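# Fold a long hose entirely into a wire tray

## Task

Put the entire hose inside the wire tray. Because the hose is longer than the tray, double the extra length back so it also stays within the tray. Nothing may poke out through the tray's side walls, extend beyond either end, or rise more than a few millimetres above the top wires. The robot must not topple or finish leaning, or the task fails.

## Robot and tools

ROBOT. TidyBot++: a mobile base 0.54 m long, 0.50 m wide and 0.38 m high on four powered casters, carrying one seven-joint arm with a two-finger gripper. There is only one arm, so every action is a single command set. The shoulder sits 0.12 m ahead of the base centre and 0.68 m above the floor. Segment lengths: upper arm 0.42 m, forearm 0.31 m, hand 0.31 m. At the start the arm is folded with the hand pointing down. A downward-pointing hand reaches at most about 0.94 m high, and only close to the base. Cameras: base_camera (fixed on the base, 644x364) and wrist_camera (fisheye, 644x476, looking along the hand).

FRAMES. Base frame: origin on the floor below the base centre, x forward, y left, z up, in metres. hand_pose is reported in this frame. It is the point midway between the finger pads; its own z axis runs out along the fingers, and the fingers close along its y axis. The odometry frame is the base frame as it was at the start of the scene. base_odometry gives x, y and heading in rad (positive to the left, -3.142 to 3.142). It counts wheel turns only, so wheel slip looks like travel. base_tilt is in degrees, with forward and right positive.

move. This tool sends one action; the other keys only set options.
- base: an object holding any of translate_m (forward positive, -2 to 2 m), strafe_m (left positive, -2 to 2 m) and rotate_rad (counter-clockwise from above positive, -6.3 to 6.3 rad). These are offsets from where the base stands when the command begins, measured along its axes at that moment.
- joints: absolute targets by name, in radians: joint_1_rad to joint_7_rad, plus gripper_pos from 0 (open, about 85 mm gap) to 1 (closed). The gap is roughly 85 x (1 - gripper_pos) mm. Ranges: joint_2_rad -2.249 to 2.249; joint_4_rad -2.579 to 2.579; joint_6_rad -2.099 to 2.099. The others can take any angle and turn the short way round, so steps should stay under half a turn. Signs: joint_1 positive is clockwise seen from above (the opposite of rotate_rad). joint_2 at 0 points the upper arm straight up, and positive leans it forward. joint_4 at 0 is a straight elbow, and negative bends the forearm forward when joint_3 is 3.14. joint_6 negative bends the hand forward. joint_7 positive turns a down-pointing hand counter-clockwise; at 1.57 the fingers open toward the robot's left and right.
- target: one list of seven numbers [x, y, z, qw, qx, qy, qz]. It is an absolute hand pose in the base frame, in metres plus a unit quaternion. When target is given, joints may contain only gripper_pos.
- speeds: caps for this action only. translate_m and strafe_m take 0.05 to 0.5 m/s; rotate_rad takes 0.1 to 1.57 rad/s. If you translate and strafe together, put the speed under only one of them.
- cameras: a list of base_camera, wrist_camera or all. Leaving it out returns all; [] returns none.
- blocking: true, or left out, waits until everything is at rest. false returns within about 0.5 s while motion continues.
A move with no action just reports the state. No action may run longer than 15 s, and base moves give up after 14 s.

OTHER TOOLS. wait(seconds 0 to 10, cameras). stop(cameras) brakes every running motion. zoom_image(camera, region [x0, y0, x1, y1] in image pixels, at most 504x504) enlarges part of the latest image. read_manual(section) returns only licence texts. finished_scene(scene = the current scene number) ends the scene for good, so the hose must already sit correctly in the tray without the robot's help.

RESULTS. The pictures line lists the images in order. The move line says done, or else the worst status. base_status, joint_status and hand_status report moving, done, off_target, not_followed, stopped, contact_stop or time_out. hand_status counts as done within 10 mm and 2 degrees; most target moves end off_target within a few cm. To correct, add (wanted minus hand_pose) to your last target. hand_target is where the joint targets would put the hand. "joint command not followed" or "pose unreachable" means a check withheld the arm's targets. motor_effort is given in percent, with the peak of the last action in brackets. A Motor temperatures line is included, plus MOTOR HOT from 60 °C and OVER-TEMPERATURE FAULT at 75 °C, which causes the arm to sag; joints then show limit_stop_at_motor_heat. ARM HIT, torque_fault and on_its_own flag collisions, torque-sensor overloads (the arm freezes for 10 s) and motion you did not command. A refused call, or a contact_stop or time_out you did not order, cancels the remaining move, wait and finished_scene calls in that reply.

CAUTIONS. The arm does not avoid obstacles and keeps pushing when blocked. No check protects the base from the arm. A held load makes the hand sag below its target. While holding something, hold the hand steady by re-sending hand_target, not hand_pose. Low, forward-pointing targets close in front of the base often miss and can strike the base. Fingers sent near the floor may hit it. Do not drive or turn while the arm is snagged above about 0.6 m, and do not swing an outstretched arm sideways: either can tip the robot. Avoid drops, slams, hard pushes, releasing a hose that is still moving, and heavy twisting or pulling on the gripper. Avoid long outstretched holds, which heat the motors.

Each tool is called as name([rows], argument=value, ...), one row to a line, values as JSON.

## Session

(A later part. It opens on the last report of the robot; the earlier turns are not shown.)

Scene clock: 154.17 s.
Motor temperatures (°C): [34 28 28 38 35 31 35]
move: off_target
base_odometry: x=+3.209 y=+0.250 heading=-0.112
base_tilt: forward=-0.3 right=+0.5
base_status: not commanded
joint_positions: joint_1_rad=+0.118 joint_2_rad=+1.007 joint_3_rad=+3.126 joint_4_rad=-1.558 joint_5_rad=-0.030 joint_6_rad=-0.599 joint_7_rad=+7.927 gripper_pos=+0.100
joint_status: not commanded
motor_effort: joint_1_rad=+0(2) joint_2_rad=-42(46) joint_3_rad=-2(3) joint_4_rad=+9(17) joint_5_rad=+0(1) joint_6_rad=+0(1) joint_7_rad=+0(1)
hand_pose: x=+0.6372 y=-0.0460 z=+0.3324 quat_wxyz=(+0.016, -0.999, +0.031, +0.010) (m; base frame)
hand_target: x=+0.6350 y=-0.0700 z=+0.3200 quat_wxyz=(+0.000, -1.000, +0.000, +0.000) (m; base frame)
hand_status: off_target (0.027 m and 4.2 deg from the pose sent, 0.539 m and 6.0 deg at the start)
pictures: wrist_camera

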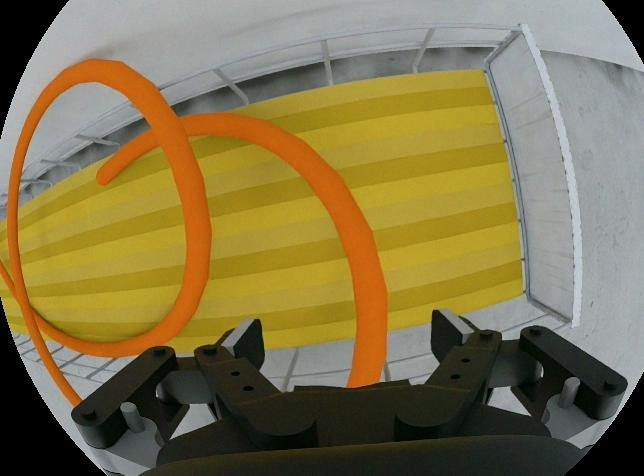

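move(target=[0.668, -0.095, 0.24, 0, 0.999, 0.04, 0], cameras=["wrist_camera"])

Scene clock: 155.93 s.
Motor temperatures (°C): [34 28 27 38 35 31 35]
move: off_target
base_odometry: x=+3.209 y=+0.250 heading=-0.112
base_tilt: forward=-0.4 right=+0.5
base_status: not commanded
joint_positions: joint_1_rad=+0.165 joint_2_rad=+1.223 joint_3_rad=+3.126 joint_4_rad=-1.396 joint_5_rad=-0.004 joint_6_rad=-0.589 joint_7_rad=+8.017 gripper_pos=+0.100
joint_status: not commanded
motor_effort: joint_1_rad=-1(1) joint_2_rad=-44(47) joint_3_rad=-2(2) joint_4_rad=+8(10) joint_5_rad=-1(1) joint_6_rad=+0(1) joint_7_rad=+0(2)
hand_pose: x=+0.6451 y=-0.0765 z=+0.2423 quat_wxyz=(+0.013, -0.999, +0.000, +0.032) (m; base frame)
hand_target: x=+0.6680 y=-0.0950 z=+0.2400 quat_wxyz=(+0.000, -0.999, -0.040, +0.000) (m; base frame)
hand_status: off_target (0.030 m and 6.0 deg from the pose sent, 0.109 m and 8.4 deg at the start)
pictures: wrist_camera

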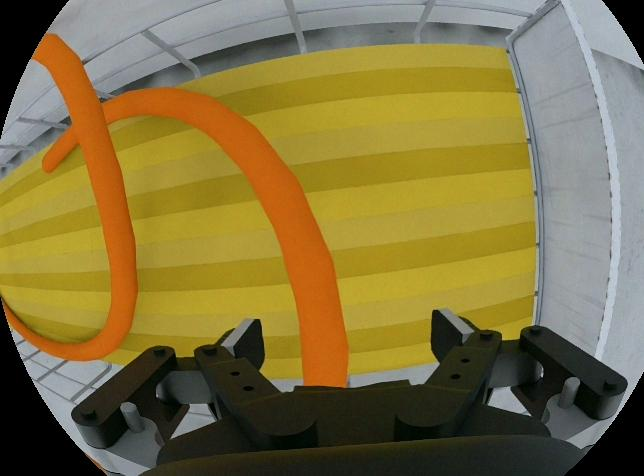

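move(target=[0.688, -0.083, 0.192, 0, 0.994, 0.10, 0], cameras=["wrist_camera"])

Scene clock: 157.37 s.
Motor temperatures (°C): [34 28 27 38 35 30 35]
move: off_target
base_odometry: x=+3.209 y=+0.250 heading=-0.112
base_tilt: forward=-0.4 right=+0.6
base_status: not commanded
joint_positions: joint_1_rad=+0.165 joint_2_rad=+1.345 joint_3_rad=+3.114 joint_4_rad=-1.256 joint_5_rad=+0.030 joint_6_rad=-0.589 joint_7_rad=+8.090 gripper_pos=+0.100
joint_status: not commanded
motor_effort: joint_1_rad=+0(2) joint_2_rad=-46(49) joint_3_rad=-2(2) joint_4_rad=+8(10) joint_5_rad=+0(0) joint_6_rad=+0(0) joint_7_rad=+1(1)
hand_pose: x=+0.6704 y=-0.0789 z=+0.1960 quat_wxyz=(+0.010, -0.998, -0.051, +0.022) (m; base frame)
hand_target: x=+0.6880 y=-0.0830 z=+0.1920 quat_wxyz=(+0.000, -0.995, -0.100, +0.000) (m; base frame)
hand_status: off_target (0.019 m and 6.3 deg from the pose sent, 0.066 m and 12.1 deg at the start)
pictures: wrist_camera

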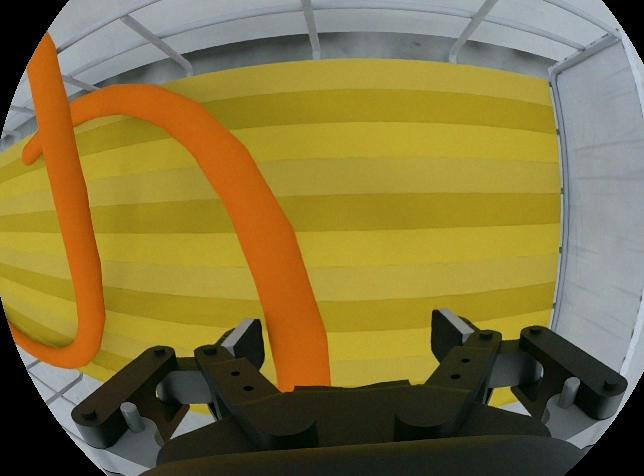

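move(target=[0.688, -0.058, 0.168, 0, 0.994, 0.10, 0], cameras=["wrist_camera"])

Scene clock: 158.33 s.
Motor temperatures (°C): [34 28 27 38 35 30 35]
move: off_target
base_odometry: x=+3.209 y=+0.250 heading=-0.112
base_tilt: forward=-0.3 right=+0.6
base_status: not commanded
joint_positions: joint_1_rad=+0.139 joint_2_rad=+1.391 joint_3_rad=+3.111 joint_4_rad=-1.231 joint_5_rad=+0.031 joint_6_rad=-0.573 joint_7_rad=+8.090 gripper_pos=+0.100
joint_status: not commanded
motor_effort: joint_1_rad=-1(3) joint_2_rad=-46(49) joint_3_rad=-2(3) joint_4_rad=+8(10) joint_5_rad=+0(1) joint_6_rad=+0(0) joint_7_rad=+0(1)
hand_pose: x=+0.6692 y=-0.0624 z=+0.1741 quat_wxyz=(+0.012, -0.998, -0.064, +0.025) (m; base frame)
hand_target: x=+0.6880 y=-0.0580 z=+0.1680 quat_wxyz=(+0.000, -0.995, -0.100, +0.000) (m; base frame)
hand_status: off_target (0.020 m and 5.2 deg from the pose sent, 0.039 m and 6.3 deg at the start)
pictures: wrist_camera

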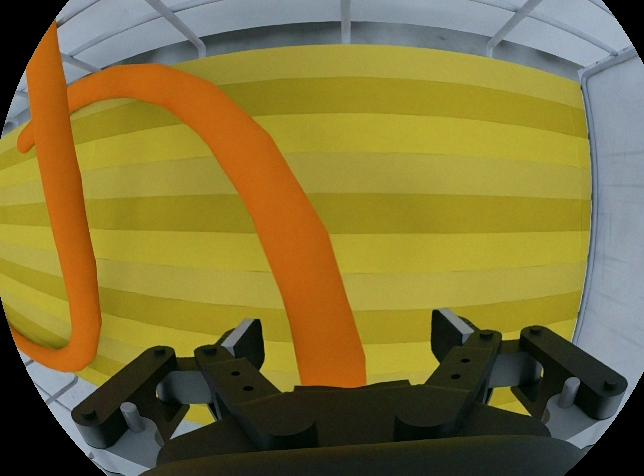

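move(target=[0.688, -0.052, 0.157, 0, 0.994, 0.10, 0], cameras=[])

move(joints={"gripper_pos": 0.88}, cameras=["wrist_camera"])

Scene clock: 159.13 s.
Motor temperatures (°C): [34 28 27 38 35 30 35]
move: off_target
base_odometry: x=+3.209 y=+0.250 heading=-0.112
base_tilt: forward=-0.4 right=+0.5
base_status: not commanded
joint_positions: joint_1_rad=+0.134 joint_2_rad=+1.410 joint_3_rad=+3.111 joint_4_rad=-1.215 joint_5_rad=+0.031 joint_6_rad=-0.568 joint_7_rad=+8.090 gripper_pos=+0.100
joint_status: not commanded
motor_effort: joint_1_rad=+0(2) joint_2_rad=-46(48) joint_3_rad=-2(3) joint_4_rad=+8(9) joint_5_rad=+0(1) joint_6_rad=+0(0) joint_7_rad=+1(1)
hand_pose: x=+0.6707 y=-0.0597 z=+0.1658 quat_wxyz=(+0.012, -0.997, -0.067, +0.024) (m; base frame)
hand_target: x=+0.6880 y=-0.0520 z=+0.1570 quat_wxyz=(+0.000, -0.995, -0.100, +0.000) (m; base frame)
hand_status: off_target (0.021 m and 4.9 deg from the pose sent, 0.027 m and 5.2 deg at the start)
pictures: none
No camera images: "cameras" was empty.

Scene clock: 160.10 s.
Motor temperatures (°C): [34 28 27 38 35 30 35]
move: off_target
base_odometry: x=+3.209 y=+0.250 heading=-0.112
base_tilt: forward=-0.4 right=+0.5
base_status: not commanded
joint_positions: joint_1_rad=+0.133 joint_2_rad=+1.410 joint_3_rad=+3.111 joint_4_rad=-1.215 joint_5_rad=+0.031 joint_6_rad=-0.568 joint_7_rad=+8.090 gripper_pos=+0.735
joint_status: gripper_pos off_target (ended at +0.735, target +0.880)
motor_effort: joint_1_rad=+1(1) joint_2_rad=-47(47) joint_3_rad=-2(2) joint_4_rad=+8(9) joint_5_rad=+0(1) joint_6_rad=+0(0) joint_7_rad=+0(1)
hand_pose: x=+0.6708 y=-0.0593 z=+0.1658 quat_wxyz=(+0.012, -0.997, -0.067, +0.024) (m; base frame)
hand_target: x=+0.6880 y=-0.0520 z=+0.1570 quat_wxyz=(+0.000, -0.995, -0.100, +0.000) (m; base frame)
hand_status: not commanded
pictures: wrist_camera

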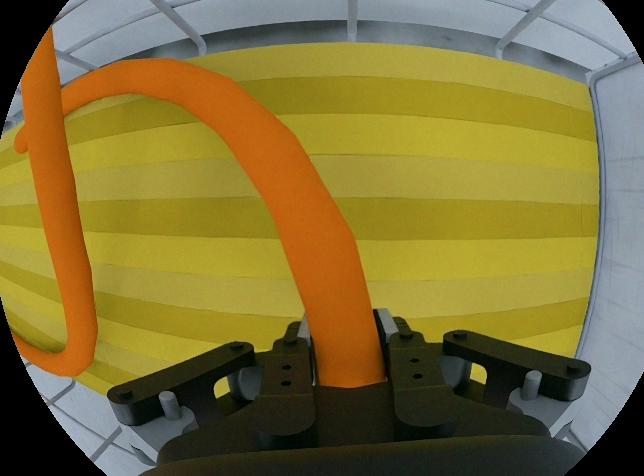

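move(target=[0.62, -0.15, 0.45, 0, 0.994, 0.10, 0], cameras=[])

move(target=[0.60, -0.05, 0.75, 0, 1, 0, 0], cameras=["wrist_camera", "base_camera"])

Scene clock: 162.33 s.
Motor temperatures (°C): [34 28 27 38 35 30 35]
move: off_target
base_odometry: x=+3.209 y=+0.250 heading=-0.112
base_tilt: forward=-0.3 right=+0.5
base_status: not commanded
joint_positions: joint_1_rad=+0.293 joint_2_rad=+0.809 joint_3_rad=+3.110 joint_4_rad=-1.537 joint_5_rad=+0.031 joint_6_rad=-0.738 joint_7_rad=+8.252 gripper_pos=+0.737
joint_status: not commanded
motor_effort: joint_1_rad=+0(2) joint_2_rad=-43(52) joint_3_rad=-2(3) joint_4_rad=+12(13) joint_5_rad=+0(1) joint_6_rad=+0(1) joint_7_rad=+1(2)
hand_pose: x=+0.6458 y=-0.1460 z=+0.4420 quat_wxyz=(-0.009, -0.997, -0.074, -0.028) (m; base frame)
hand_target: x=+0.6200 y=-0.1500 z=+0.4500 quat_wxyz=(+0.000, -0.995, -0.100, +0.000) (m; base frame)
hand_status: off_target (0.027 m and 4.5 deg from the pose sent, 0.303 m and 4.8 deg at the start)
pictures: none
No camera images: "cameras" was empty.

Scene clock: 164.27 s.
Motor temperatures (°C): [34 28 27 38 35 30 35]
move: off_target
base_odometry: x=+3.209 y=+0.250 heading=-0.112
base_tilt: forward=-0.4 right=+0.5
base_status: not commanded
joint_positions: joint_1_rad=+0.096 joint_2_rad=+0.425 joint_3_rad=+3.177 joint_4_rad=-1.202 joint_5_rad=+0.027 joint_6_rad=-1.483 joint_7_rad=+8.030 gripper_pos=+0.739
joint_status: not commanded
motor_effort: joint_1_rad=+0(2) joint_2_rad=-36(47) joint_3_rad=-1(3) joint_4_rad=+18(19) joint_5_rad=-1(2) joint_6_rad=-1(2) joint_7_rad=+0(2)
hand_pose: x=+0.6117 y=-0.0698 z=+0.7365 quat_wxyz=(-0.023, -0.999, -0.025, -0.012) (m; base frame)
hand_target: x=+0.6000 y=-0.0500 z=+0.7500 quat_wxyz=(+0.000, -1.000, +0.000, +0.000) (m; base frame)
hand_status: off_target (0.027 m and 4.1 deg from the pose sent, 0.326 m and 9.1 deg at the start)
pictures: base_camera, wrist_camera

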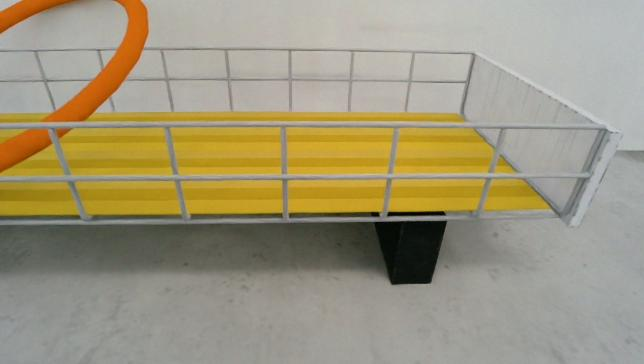

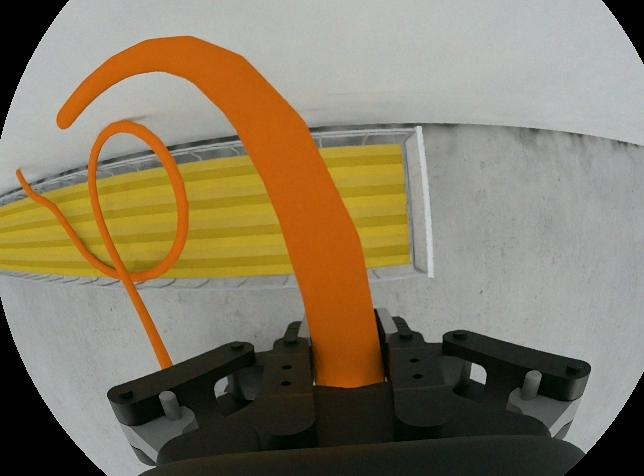

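move(target=[0.64, 0.0, 0.78, 0, 0.643, -0.766, 0], base={"strafe_m": 0.3}, cameras=["wrist_camera", "base_camera"])

Scene clock: 166.73 s.
Motor temperatures (°C): [34 28 27 38 35 30 35]
move: off_target
base_odometry: x=+3.243 y=+0.548 heading=-0.112
base_tilt: forward=-0.3 right=+0.5
base_status: done
joint_positions: joint_1_rad=-0.143 joint_2_rad=+0.525 joint_3_rad=+3.453 joint_4_rad=-0.953 joint_5_rad=-0.106 joint_6_rad=-1.687 joint_7_rad=+6.288 gripper_pos=+0.743
joint_status: not commanded
motor_effort: joint_1_rad=+0(4) joint_2_rad=-39(40) joint_3_rad=+1(2) joint_4_rad=+19(20) joint_5_rad=-1(4) joint_6_rad=+3(4) joint_7_rad=-1(3)
hand_pose: x=+0.6387 y=-0.0183 z=+0.7683 quat_wxyz=(-0.019, -0.666, +0.745, -0.015) (m; base frame)
hand_target: x=+0.6400 y=+0.0000 z=+0.7800 quat_wxyz=(+0.000, -0.643, +0.766, +0.000) (m; base frame)
hand_status: off_target (0.022 m and 4.5 deg from the pose sent, 0.087 m and 102.9 deg at the start)
pictures: base_camera, wrist_camera

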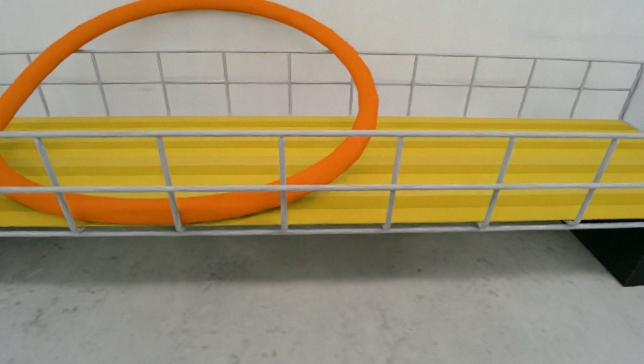

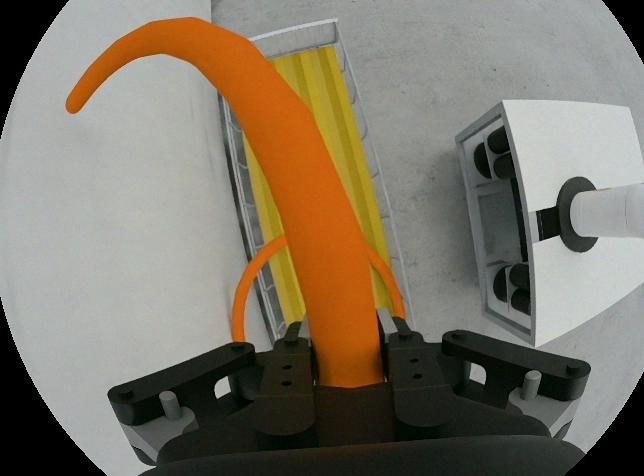

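move(target=[0.74, 0.02, 0.74, 0, 0.087, 0.996, 0], cameras=["wrist_camera", "base_camera"])

Scene clock: 169.47 s.
Motor temperatures (°C): [34 28 27 38 35 30 35]
move: off_target
base_odometry: x=+3.243 y=+0.548 heading=-0.112
base_tilt: forward=-0.4 right=+0.5
base_status: not commanded
joint_positions: joint_1_rad=-0.024 joint_2_rad=+0.880 joint_3_rad=+2.912 joint_4_rad=-0.399 joint_5_rad=+0.116 joint_6_rad=-1.863 joint_7_rad=+4.532 gripper_pos=+0.744
joint_status: not commanded
motor_effort: joint_1_rad=+1(2) joint_2_rad=-48(49) joint_3_rad=-1(2) joint_4_rad=+18(20) joint_5_rad=+3(3) joint_6_rad=+3(4) joint_7_rad=-1(3)
hand_pose: x=+0.7393 y=+0.0641 z=+0.7345 quat_wxyz=(-0.001, +0.022, +0.999, +0.033) (m; base frame)
hand_target: x=+0.7400 y=+0.0200 z=+0.7400 quat_wxyz=(+0.000, +0.087, +0.996, +0.000) (m; base frame)
hand_status: off_target (0.044 m and 8.4 deg from the pose sent, 0.112 m and 93.6 deg at the start)
pictures: base_camera, wrist_camera

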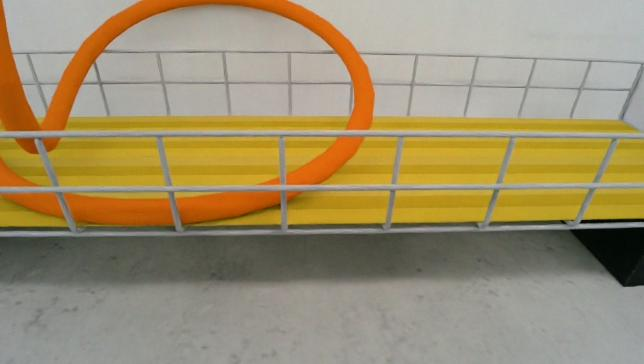

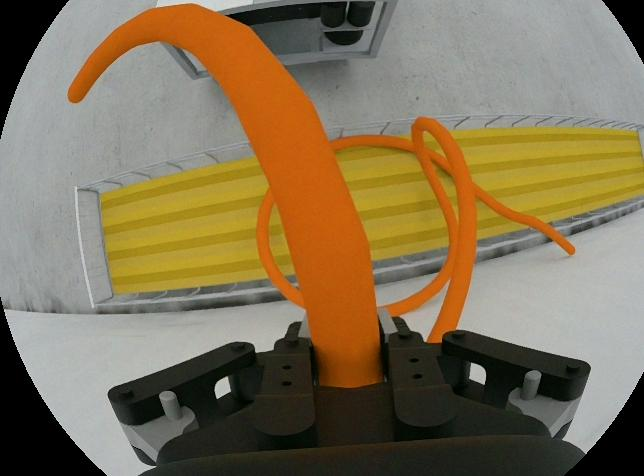

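move(target=[0.74, 0.05, 0.74, 0, 0.766, 0.643, 0], base={"strafe_m": 0.35}, cameras=["wrist_camera", "base_camera"])

Scene clock: 171.80 s.
Motor temperatures (°C): [34 28 27 38 35 30 35]
move: off_target
base_odometry: x=+3.283 y=+0.896 heading=-0.112
base_tilt: forward=-0.4 right=+0.5
base_status: done
joint_positions: joint_1_rad=-0.063 joint_2_rad=+0.886 joint_3_rad=+3.045 joint_4_rad=-0.371 joint_5_rad=+0.096 joint_6_rad=-1.864 joint_7_rad=+2.941 gripper_pos=+0.745
joint_status: not commanded
motor_effort: joint_1_rad=+0(5) joint_2_rad=-50(51) joint_3_rad=-1(1) joint_4_rad=+17(18) joint_5_rad=+1(3) joint_6_rad=-2(3) joint_7_rad=-1(2)
hand_pose: x=+0.7481 y=+0.0472 z=+0.7353 quat_wxyz=(+0.013, +0.743, +0.669, +0.004) (m; base frame)
hand_target: x=+0.7400 y=+0.0500 z=+0.7400 quat_wxyz=(+0.000, +0.766, +0.643, +0.000) (m; base frame)
hand_status: off_target (0.010 m and 4.2 deg from the pose sent, 0.015 m and 97.5 deg at the start)
pictures: base_camera, wrist_camera

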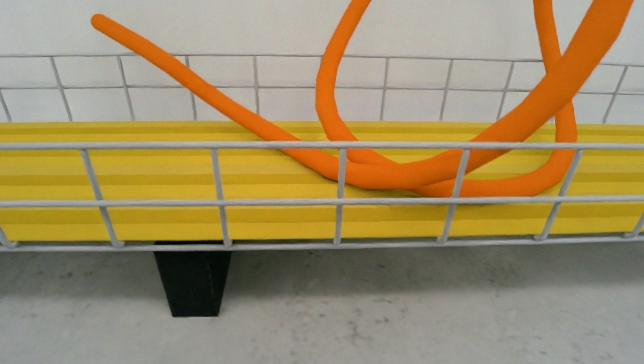

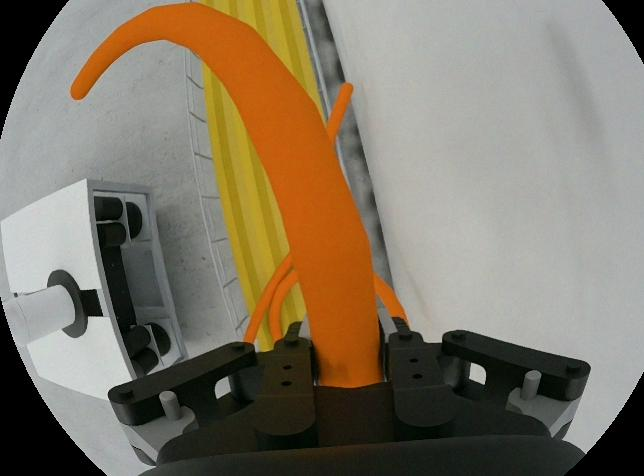

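move(target=[0.72, 0.05, 0.60, 0, 0.82, 0.574, 0], base={"strafe_m": 0.3}, cameras=["wrist_camera", "base_camera"])

Scene clock: 174.77 s.
Motor temperatures (°C): [34 28 27 38 35 30 35]
move: off_target
base_odometry: x=+3.316 y=+1.195 heading=-0.113
base_tilt: forward=-0.3 right=+0.5
base_status: done
joint_positions: joint_1_rad=-0.021 joint_2_rad=+0.814 joint_3_rad=+2.967 joint_4_rad=-0.983 joint_5_rad=+0.104 joint_6_rad=-1.395 joint_7_rad=+2.704 gripper_pos=+0.745
joint_status: not commanded
motor_effort: joint_1_rad=+0(5) joint_2_rad=-45(52) joint_3_rad=-3(4) joint_4_rad=+15(17) joint_5_rad=-2(3) joint_6_rad=-3(3) joint_7_rad=-2(2)
hand_pose: x=+0.7119 y=+0.0648 z=+0.5935 quat_wxyz=(-0.020, +0.796, +0.604, -0.013) (m; base frame)
hand_target: x=+0.7200 y=+0.0500 z=+0.6000 quat_wxyz=(+0.000, +0.819, +0.573, +0.000) (m; base frame)
hand_status: off_target (0.018 m and 5.2 deg from the pose sent, 0.138 m and 14.1 deg at the start)
pictures: base_camera, wrist_camera

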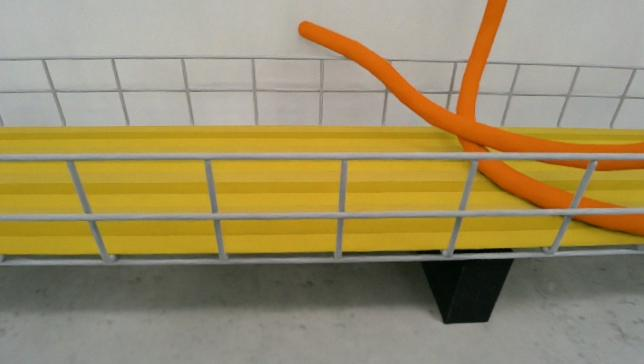

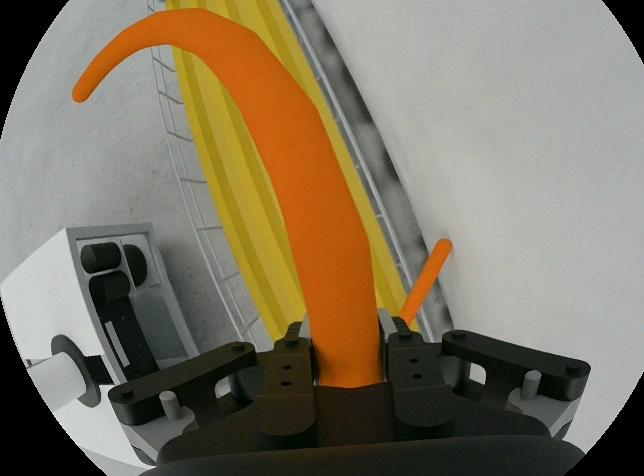

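move(target=[0.66, 0.05, 0.45, 0, 0.914, 0.407, 0], base={"strafe_m": 0.32}, cameras=["wrist_camera", "base_camera"])

Scene clock: 177.47 s.
Motor temperatures (°C): [34 28 27 38 35 30 35]
move: off_target
base_odometry: x=+3.353 y=+1.513 heading=-0.113
base_tilt: forward=-0.4 right=+0.5
base_status: done
joint_positions: joint_1_rad=-0.008 joint_2_rad=+0.819 joint_3_rad=+2.972 joint_4_rad=-1.451 joint_5_rad=+0.137 joint_6_rad=-0.904 joint_7_rad=+2.267 gripper_pos=+0.745
joint_status: not commanded
motor_effort: joint_1_rad=+0(5) joint_2_rad=-43(46) joint_3_rad=-4(5) joint_4_rad=+13(15) joint_5_rad=-2(5) joint_6_rad=+0(3) joint_7_rad=-2(3)
hand_pose: x=+0.6551 y=+0.0623 z=+0.4605 quat_wxyz=(-0.011, +0.899, +0.438, -0.007) (m; base frame)
hand_target: x=+0.6600 y=+0.0500 z=+0.4500 quat_wxyz=(+0.000, +0.914, +0.407, +0.000) (m; base frame)
hand_status: off_target (0.017 m and 4.3 deg from the pose sent, 0.153 m and 26.5 deg at the start)
pictures: base_camera, wrist_camera

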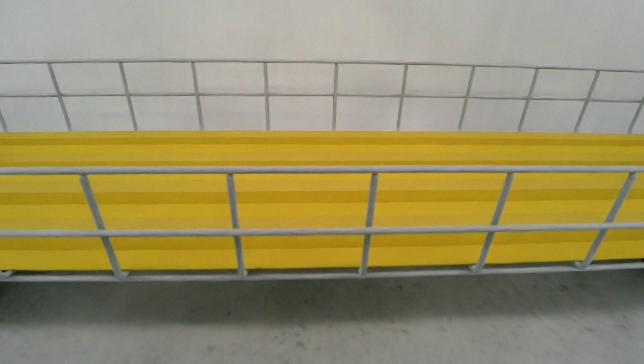

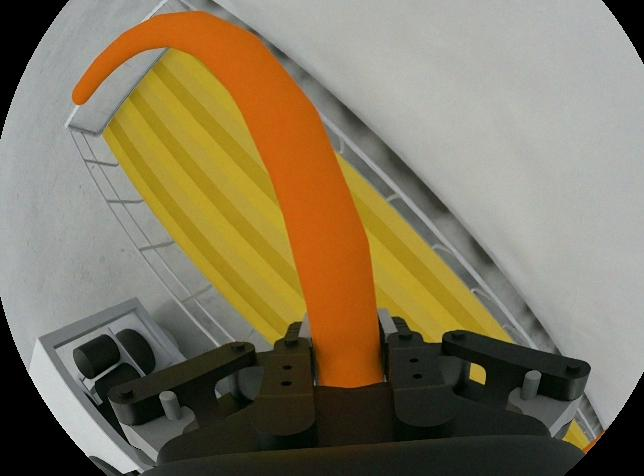

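move(target=[0.63, 0.05, 0.26, 0, 0.93, 0.367, 0], cameras=["wrist_camera", "base_camera"])

Scene clock: 179.37 s.
Motor temperatures (°C): [34 28 27 37 35 30 35]
move: off_target
base_odometry: x=+3.353 y=+1.513 heading=-0.113
base_tilt: forward=-0.3 right=+0.5
base_status: not commanded
joint_positions: joint_1_rad=-0.008 joint_2_rad=+1.151 joint_3_rad=+3.011 joint_4_rad=-1.556 joint_5_rad=+0.229 joint_6_rad=-0.505 joint_7_rad=+2.083 gripper_pos=+0.745
joint_status: not commanded
motor_effort: joint_1_rad=+0(1) joint_2_rad=-44(48) joint_3_rad=-4(5) joint_4_rad=+8(14) joint_5_rad=-3(3) joint_6_rad=+1(1) joint_7_rad=-1(2)
hand_pose: x=+0.6160 y=+0.0482 z=+0.2612 quat_wxyz=(-0.013, +0.924, +0.381, -0.025) (m; base frame)
hand_target: x=+0.6300 y=+0.0500 z=+0.2600 quat_wxyz=(+0.000, +0.930, +0.367, +0.000) (m; base frame)
hand_status: off_target (0.014 m and 3.7 deg from the pose sent, 0.202 m and 9.1 deg at the start)
pictures: base_camera, wrist_camera

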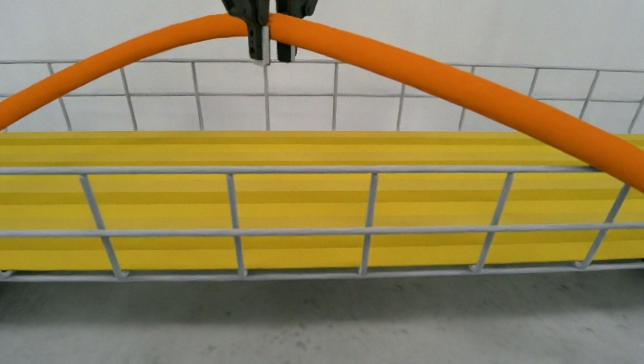

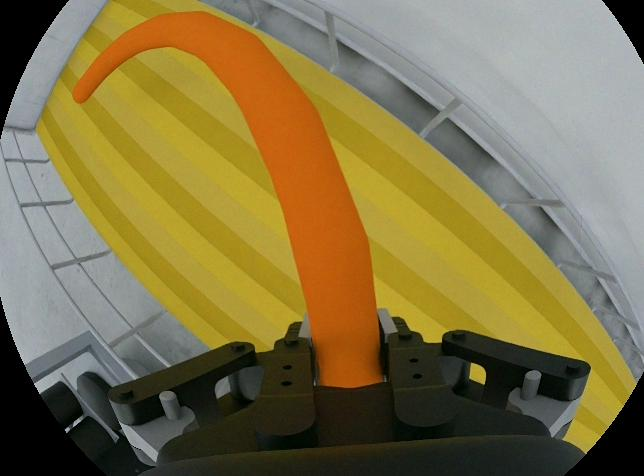

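move()

Scene clock: 179.93 s.
Motor temperatures (°C): [34 28 27 37 35 30 35]
base_odometry: x=+3.353 y=+1.513 heading=-0.113
base_tilt: forward=-0.4 right=+0.5
base_status: not commanded
joint_positions: joint_1_rad=-0.008 joint_2_rad=+1.151 joint_3_rad=+3.011 joint_4_rad=-1.556 joint_5_rad=+0.230 joint_6_rad=-0.503 joint_7_rad=+2.083 gripper_pos=+0.745
joint_status: not commanded
motor_effort: joint_1_rad=+0(1) joint_2_rad=-44(48) joint_3_rad=-4(5) joint_4_rad=+8(14) joint_5_rad=-2(3) joint_6_rad=+1(1) joint_7_rad=-1(2)
hand_pose: x=+0.6164 y=+0.0482 z=+0.2612 quat_wxyz=(-0.013, +0.924, +0.381, -0.024) (m; base frame)
hand_target: x=+0.6300 y=+0.0500 z=+0.2600 quat_wxyz=(+0.000, +0.930, +0.367, +0.000) (m; base frame)
hand_status: off_target (0.014 m and 3.6 deg from the pose sent, 0.202 m and 9.1 deg at the start)
pictures: base_camera, wrist_camera

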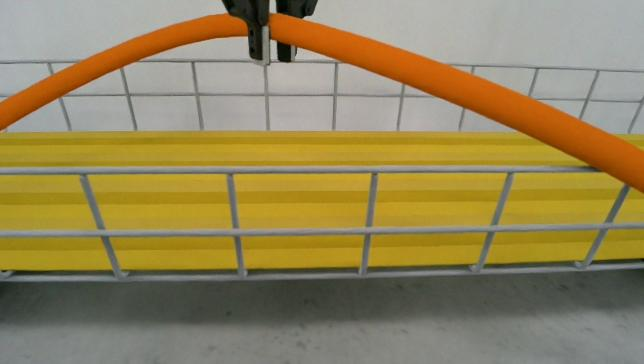

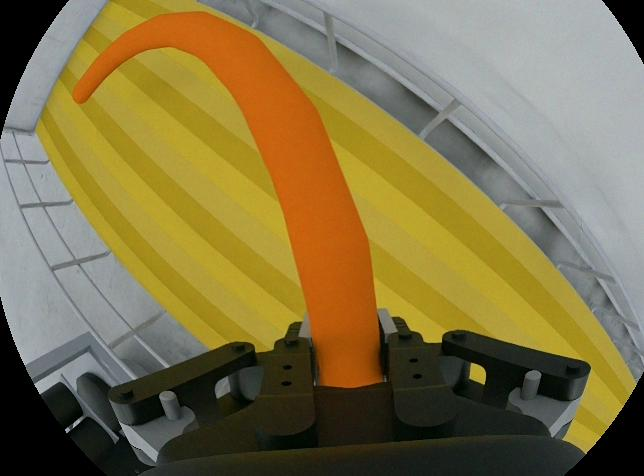

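move(target=[0.63, 0.03, 0.16, 0, 0.93, 0.367, 0])

move(joints={"gripper_pos": 0.4})

Scene clock: 181.33 s.
Motor temperatures (°C): [34 28 27 37 35 30 35]
move: off_target
base_odometry: x=+3.353 y=+1.513 heading=-0.113
base_tilt: forward=-0.4 right=+0.5
base_status: not commanded
joint_positions: joint_1_rad=-0.008 joint_2_rad=+1.353 joint_3_rad=+3.027 joint_4_rad=-1.474 joint_5_rad=+0.269 joint_6_rad=-0.399 joint_7_rad=+2.083 gripper_pos=+0.745
joint_status: not commanded
motor_effort: joint_1_rad=+2(2) joint_2_rad=-42(45) joint_3_rad=-3(4) joint_4_rad=+5(8) joint_5_rad=-2(2) joint_6_rad=+0(1) joint_7_rad=-1(2)
hand_pose: x=+0.6045 y=+0.0433 z=+0.1670 quat_wxyz=(-0.016, +0.920, +0.390, -0.031) (m; base frame)
hand_target: x=+0.6300 y=+0.0300 z=+0.1600 quat_wxyz=(+0.000, +0.930, +0.367, +0.000) (m; base frame)
hand_status: off_target (0.030 m and 4.9 deg from the pose sent, 0.104 m and 3.6 deg at the start)
pictures: base_camera, wrist_camera

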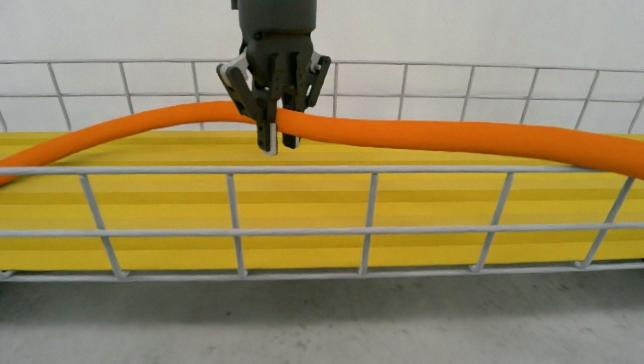

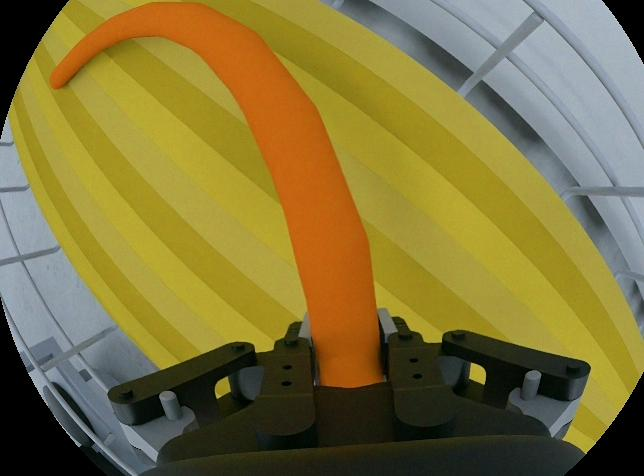

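Scene clock: 182.13 s.
Motor temperatures (°C): [34 28 27 37 35 30 35]
move: done
base_odometry: x=+3.353 y=+1.513 heading=-0.113
base_tilt: forward=-0.4 right=+0.5
base_status: not commanded
joint_positions: joint_1_rad=-0.008 joint_2_rad=+1.356 joint_3_rad=+3.029 joint_4_rad=-1.474 joint_5_rad=+0.269 joint_6_rad=-0.395 joint_7_rad=+2.074 gripper_pos=+0.400
joint_status: all done
motor_effort: joint_1_rad=+0(1) joint_2_rad=-44(45) joint_3_rad=-3(4) joint_4_rad=+5(7) joint_5_rad=+0(2) joint_6_rad=+0(1) joint_7_rad=+0(2)
hand_pose: x=+0.6038 y=+0.0424 z=+0.1649 quat_wxyz=(-0.016, +0.922, +0.385, -0.031) (m; base frame)
hand_target: x=+0.6300 y=+0.0300 z=+0.1600 quat_wxyz=(+0.000, +0.930, +0.367, +0.000) (m; base frame)
hand_status: not commanded
pictures: base_camera, wrist_camera

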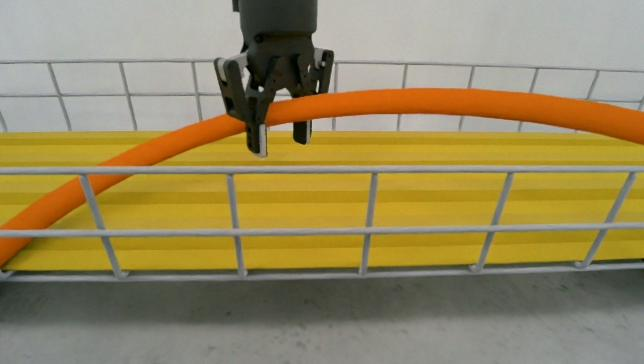

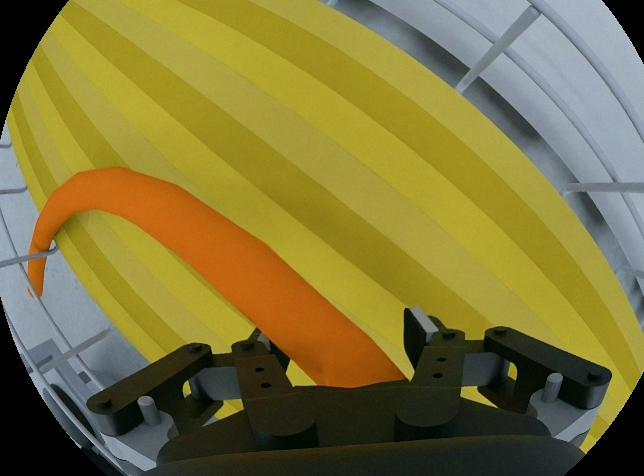

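zoom_image(camera="wrist_camera", region=[0, 130, 200, 330])

zoom_image(camera="base_camera", region=[0, 100, 200, 300])

Scaled by 2.520.

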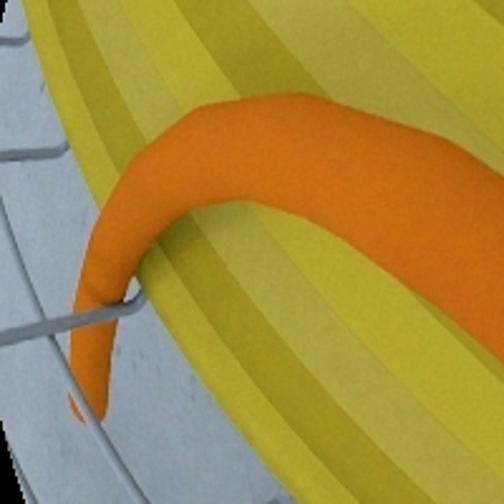

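Scaled by 2.520.

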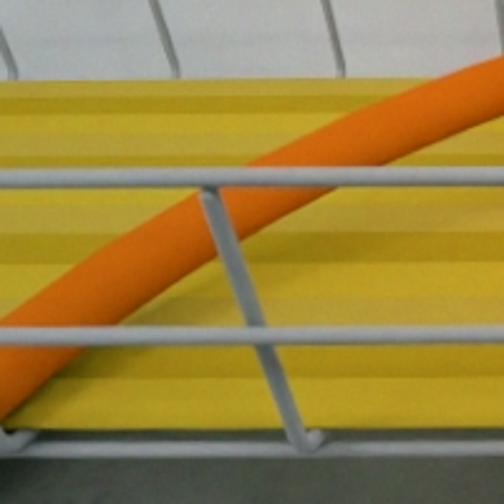

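move(joints={"gripper_pos": 0.0}, cameras=[])

move(target=[0.6, 0.04, 0.45, 0, 0.93, 0.367, 0], cameras=[])

move(target=[0.5, 0.0, 0.8, 0, 1, 0, 0])

Scene clock: 183.60 s.
Motor temperatures (°C): [34 28 27 37 35 30 35]
move: done
base_odometry: x=+3.353 y=+1.513 heading=-0.113
base_tilt: forward=-0.3 right=+0.5
base_status: not commanded
joint_positions: joint_1_rad=-0.008 joint_2_rad=+1.356 joint_3_rad=+3.034 joint_4_rad=-1.474 joint_5_rad=+0.269 joint_6_rad=-0.395 joint_7_rad=+2.074 gripper_pos=+0.000
joint_status: all done
motor_effort: joint_1_rad=-1(2) joint_2_rad=-44(44) joint_3_rad=-4(5) joint_4_rad=+5(7) joint_5_rad=-1(1) joint_6_rad=+1(1) joint_7_rad=+0(1)
hand_pose: x=+0.6039 y=+0.0394 z=+0.1647 quat_wxyz=(-0.014, +0.922, +0.385, -0.032) (m; base frame)
hand_target: x=+0.6300 y=+0.0300 z=+0.1600 quat_wxyz=(+0.000, +0.930, +0.367, +0.000) (m; base frame)
hand_status: not commanded
pictures: none
No camera images: "cameras" was empty.

Scene clock: 185.47 s.
Motor temperatures (°C): [34 28 27 37 35 30 35]
move: off_target
base_odometry: x=+3.353 y=+1.513 heading=-0.113
base_tilt: forward=-0.3 right=+0.6
base_status: not commanded
joint_positions: joint_1_rad=-0.003 joint_2_rad=+0.744 joint_3_rad=+2.994 joint_4_rad=-1.686 joint_5_rad=+0.211 joint_6_rad=-0.663 joint_7_rad=+2.074 gripper_pos=+0.000
joint_status: not commanded
motor_effort: joint_1_rad=+0(2) joint_2_rad=-37(49) joint_3_rad=-3(4) joint_4_rad=+10(12) joint_5_rad=+0(1) joint_6_rad=+1(2) joint_7_rad=-1(1)
hand_pose: x=+0.6257 y=+0.0414 z=+0.4461 quat_wxyz=(+0.023, +0.925, +0.378, +0.026) (m; base frame)
hand_target: x=+0.6000 y=+0.0400 z=+0.4500 quat_wxyz=(+0.000, +0.930, +0.367, +0.000) (m; base frame)
hand_status: off_target (0.026 m and 4.2 deg from the pose sent, 0.285 m and 4.6 deg at the start)
pictures: none
No camera images: "cameras" was empty.

Scene clock: 187.67 s.
Motor temperatures (°C): [34 28 27 37 35 30 35]
move: off_target
base_odometry: x=+3.353 y=+1.513 heading=-0.113
base_tilt: forward=-0.3 right=+0.5
base_status: not commanded
joint_positions: joint_1_rad=-0.003 joint_2_rad=+0.166 joint_3_rad=+3.155 joint_4_rad=-1.389 joint_5_rad=+0.044 joint_6_rad=-1.557 joint_7_rad=+1.637 gripper_pos=+0.000
joint_status: not commanded
motor_effort: joint_1_rad=+0(1) joint_2_rad=-24(40) joint_3_rad=-1(3) joint_4_rad=+17(18) joint_5_rad=+0(1) joint_6_rad=+1(1) joint_7_rad=+1(2)
hand_pose: x=+0.5121 y=-0.0160 z=+0.7907 quat_wxyz=(+0.024, +0.999, +0.028, +0.014) (m; base frame)
hand_target: x=+0.5000 y=+0.0000 z=+0.8000 quat_wxyz=(+0.000, +1.000, +0.000, +0.000) (m; base frame)
hand_status: off_target (0.022 m and 4.5 deg from the pose sent, 0.378 m and 44.6 deg at the start)
pictures: base_camera, wrist_camera

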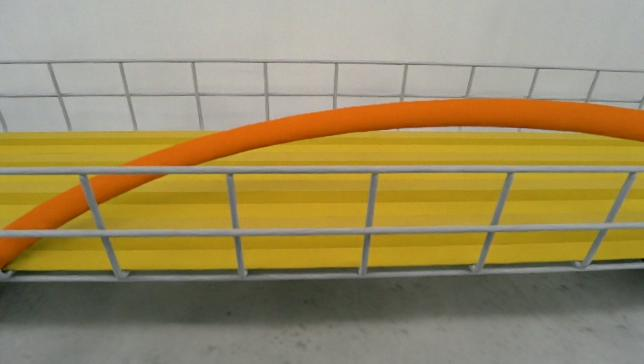

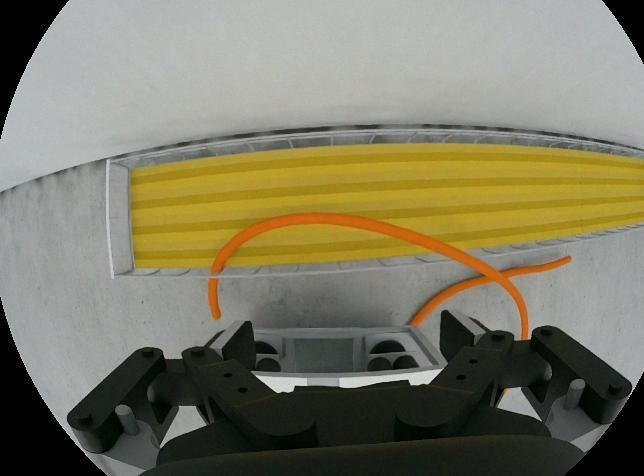

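move(target=[0.35, -0.4, 0.8, 0, 1, 0, 0])

Scene clock: 191.90 s.
Motor temperatures (°C): [34 28 27 37 35 30 35]
move: off_target
base_odometry: x=+3.353 y=+1.513 heading=-0.113
base_tilt: forward=-0.3 right=+0.5
base_status: not commanded
joint_positions: joint_1_rad=+0.897 joint_2_rad=+0.339 joint_3_rad=+3.348 joint_4_rad=-1.122 joint_5_rad=-0.029 joint_6_rad=-1.632 joint_7_rad=+2.625 gripper_pos=+0.000
joint_status: not commanded
motor_effort: joint_1_rad=-1(2) joint_2_rad=-30(30) joint_3_rad=+0(1) joint_4_rad=+16(18) joint_5_rad=+0(1) joint_6_rad=+1(1) joint_7_rad=+0(1)
hand_pose: x=+0.3519 y=-0.4076 z=+0.8037 quat_wxyz=(+0.034, +0.999, -0.017, -0.004) (m; base frame)
hand_target: x=+0.3500 y=-0.4000 z=+0.8000 quat_wxyz=(+0.000, +1.000, +0.000, +0.000) (m; base frame)
hand_status: off_target (0.009 m and 4.3 deg from the pose sent, 0.417 m and 4.5 deg at the start)
pictures: base_camera, wrist_camera

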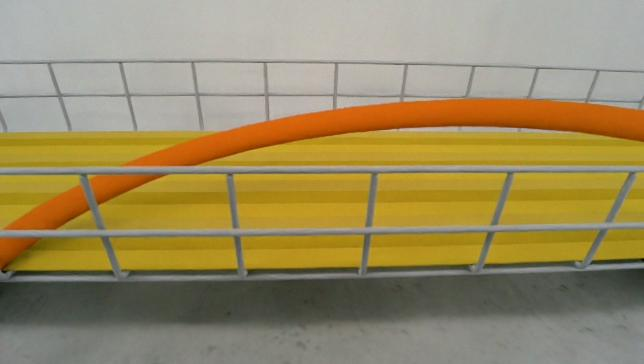

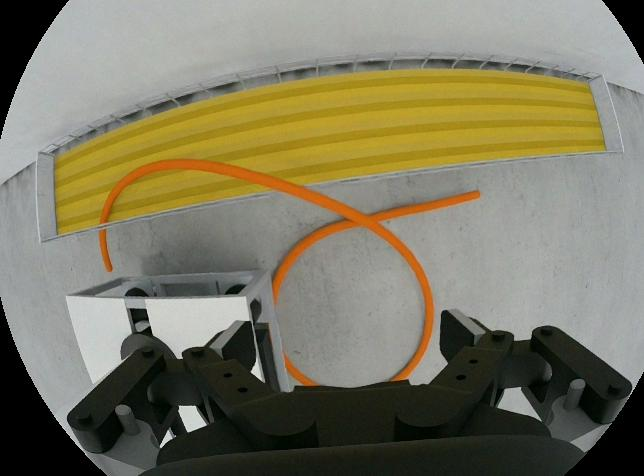

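zoom_image(camera="wrist_camera", region=[260, 130, 500, 300])

Scaled by 2.100.

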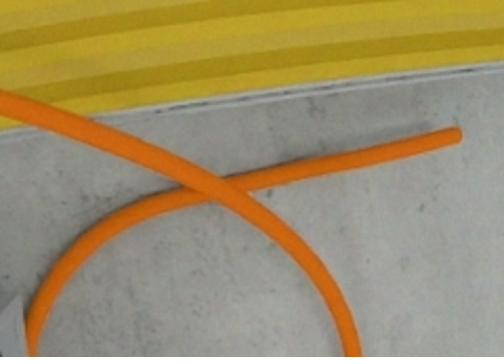

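move(target=[0.337, -0.374, 0.25, 0, 0.895, -0.446, 0])

Scene clock: 196.90 s.
Motor temperatures (°C): [34 28 27 37 35 30 35]
move: off_target
base_odometry: x=+3.353 y=+1.513 heading=-0.113
base_tilt: forward=-0.3 right=+0.6
base_status: not commanded
joint_positions: joint_1_rad=+1.016 joint_2_rad=+1.094 joint_3_rad=+3.161 joint_4_rad=-1.836 joint_5_rad=-0.029 joint_6_rad=-0.241 joint_7_rad=+1.775 gripper_pos=+0.000
joint_status: not commanded
motor_effort: joint_1_rad=+0(1) joint_2_rad=-38(42) joint_3_rad=-1(1) joint_4_rad=+3(16) joint_5_rad=+0(1) joint_6_rad=+0(1) joint_7_rad=+1(2)
hand_pose: x=+0.3393 y=-0.3702 z=+0.2564 quat_wxyz=(-0.004, +0.911, -0.412, -0.015) (m; base frame)
hand_target: x=+0.3370 y=-0.3740 z=+0.2500 quat_wxyz=(+0.000, +0.895, -0.446, +0.000) (m; base frame)
hand_status: off_target (0.008 m and 4.7 deg from the pose sent, 0.555 m and 51.2 deg at the start)
pictures: base_camera, wrist_camera

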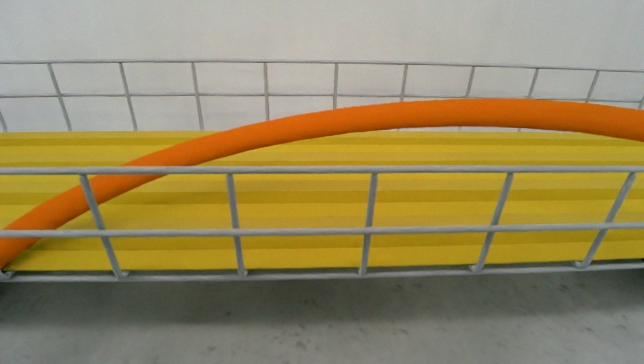

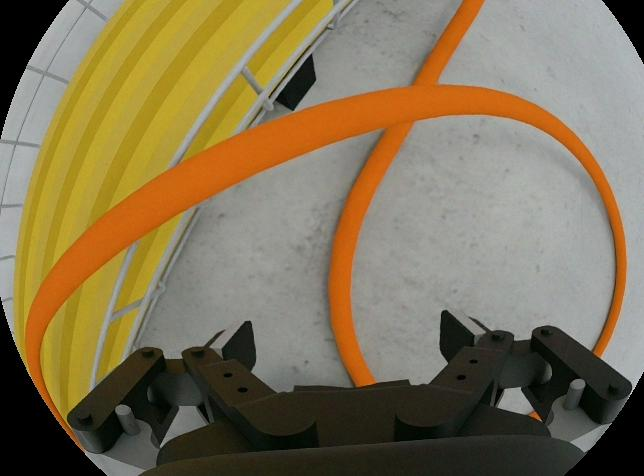

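move(target=[0.337, -0.376, 0.045, 0, 0.91, -0.414, 0])

Scene clock: 198.87 s.
Motor temperatures (°C): [34 28 27 37 35 30 35]
move: off_target
base_odometry: x=+3.353 y=+1.513 heading=-0.113
base_tilt: forward=-0.3 right=+0.6
base_status: not commanded
joint_positions: joint_1_rad=+1.024 joint_2_rad=+1.585 joint_3_rad=+3.153 joint_4_rad=-1.521 joint_5_rad=+0.030 joint_6_rad=-0.102 joint_7_rad=+1.746 gripper_pos=+0.000
joint_status: not commanded
motor_effort: joint_1_rad=-1(2) joint_2_rad=-39(42) joint_3_rad=-1(2) joint_4_rad=+1(4) joint_5_rad=+0(0) joint_6_rad=+0(1) joint_7_rad=+0(1)
hand_pose: x=+0.3270 y=-0.3547 z=+0.0510 quat_wxyz=(-0.013, +0.917, -0.398, -0.031) (m; base frame)
hand_target: x=+0.3370 y=-0.3760 z=+0.0450 quat_wxyz=(+0.000, +0.910, -0.414, +0.000) (m; base frame)
hand_status: off_target (0.024 m and 4.4 deg from the pose sent, 0.211 m and 1.8 deg at the start)
pictures: base_camera, wrist_camera

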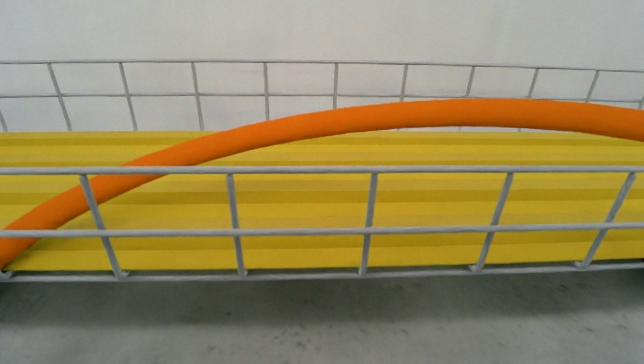

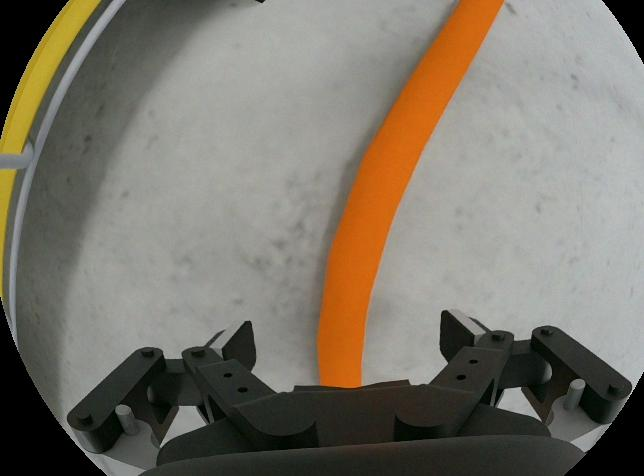

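move(target=[0.347, -0.397, 0.02, 0, 0.91, -0.414, 0], cameras=["wrist_camera"])

move(joints={"gripper_pos": 0.88}, cameras=["wrist_camera"])

Scene clock: 200.07 s.
Motor temperatures (°C): [34 28 27 37 35 30 35]
move: off_target
base_odometry: x=+3.353 y=+1.513 heading=-0.113
base_tilt: forward=-0.4 right=+0.5
base_status: not commanded
joint_positions: joint_1_rad=+1.030 joint_2_rad=+1.644 joint_3_rad=+3.151 joint_4_rad=-1.378 joint_5_rad=+0.030 joint_6_rad=-0.102 joint_7_rad=+1.746 gripper_pos=+0.000
joint_status: not commanded
motor_effort: joint_1_rad=+0(1) joint_2_rad=-42(42) joint_3_rad=-1(2) joint_4_rad=+3(3) joint_5_rad=+0(0) joint_6_rad=+1(1) joint_7_rad=+0(1)
hand_pose: x=+0.3526 y=-0.3998 z=+0.0277 quat_wxyz=(+0.010, +0.916, -0.400, +0.004) (m; base frame)
hand_target: x=+0.3470 y=-0.3970 z=+0.0200 quat_wxyz=(+0.000, +0.910, -0.414, +0.000) (m; base frame)
hand_status: off_target (0.010 m and 2.1 deg from the pose sent, 0.056 m and 4.4 deg at the start)
pictures: wrist_camera

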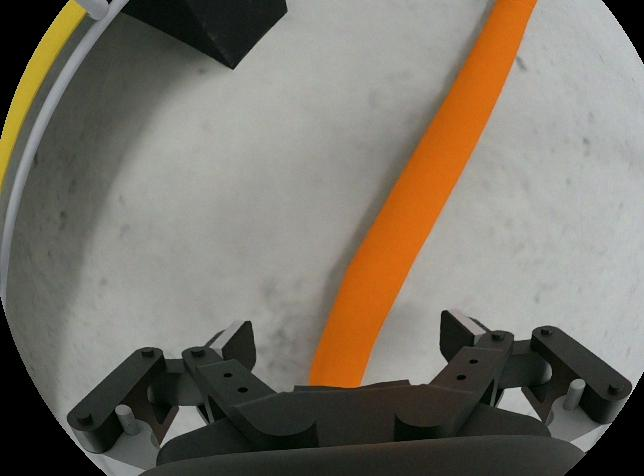

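Scene clock: 201.10 s.
Motor temperatures (°C): [34 28 27 37 35 30 35]
move: off_target
base_odometry: x=+3.353 y=+1.513 heading=-0.113
base_tilt: forward=-0.4 right=+0.6
base_status: not commanded
joint_positions: joint_1_rad=+1.033 joint_2_rad=+1.644 joint_3_rad=+3.149 joint_4_rad=-1.377 joint_5_rad=+0.030 joint_6_rad=-0.102 joint_7_rad=+1.746 gripper_pos=+0.730
joint_status: gripper_pos off_target (ended at +0.730, target +0.880)
motor_effort: joint_1_rad=+0(1) joint_2_rad=-39(42) joint_3_rad=-2(2) joint_4_rad=+4(4) joint_5_rad=+1(1) joint_6_rad=+1(1) joint_7_rad=+1(2)
hand_pose: x=+0.3525 y=-0.4001 z=+0.0278 quat_wxyz=(+0.010, +0.916, -0.402, +0.004) (m; base frame)
hand_target: x=+0.3470 y=-0.3970 z=+0.0200 quat_wxyz=(+0.000, +0.910, -0.414, +0.000) (m; base frame)
hand_status: not commanded
pictures: wrist_camera

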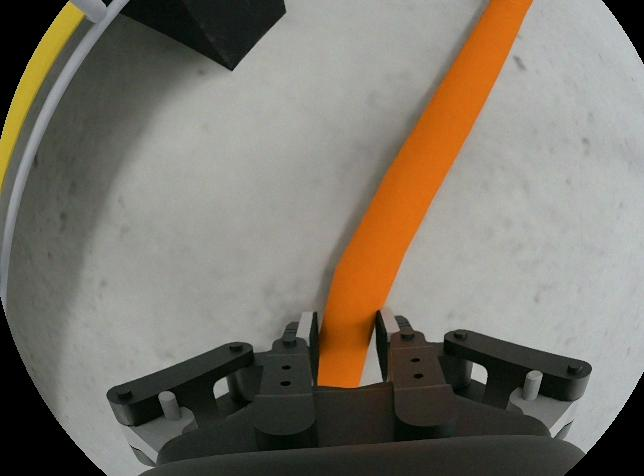

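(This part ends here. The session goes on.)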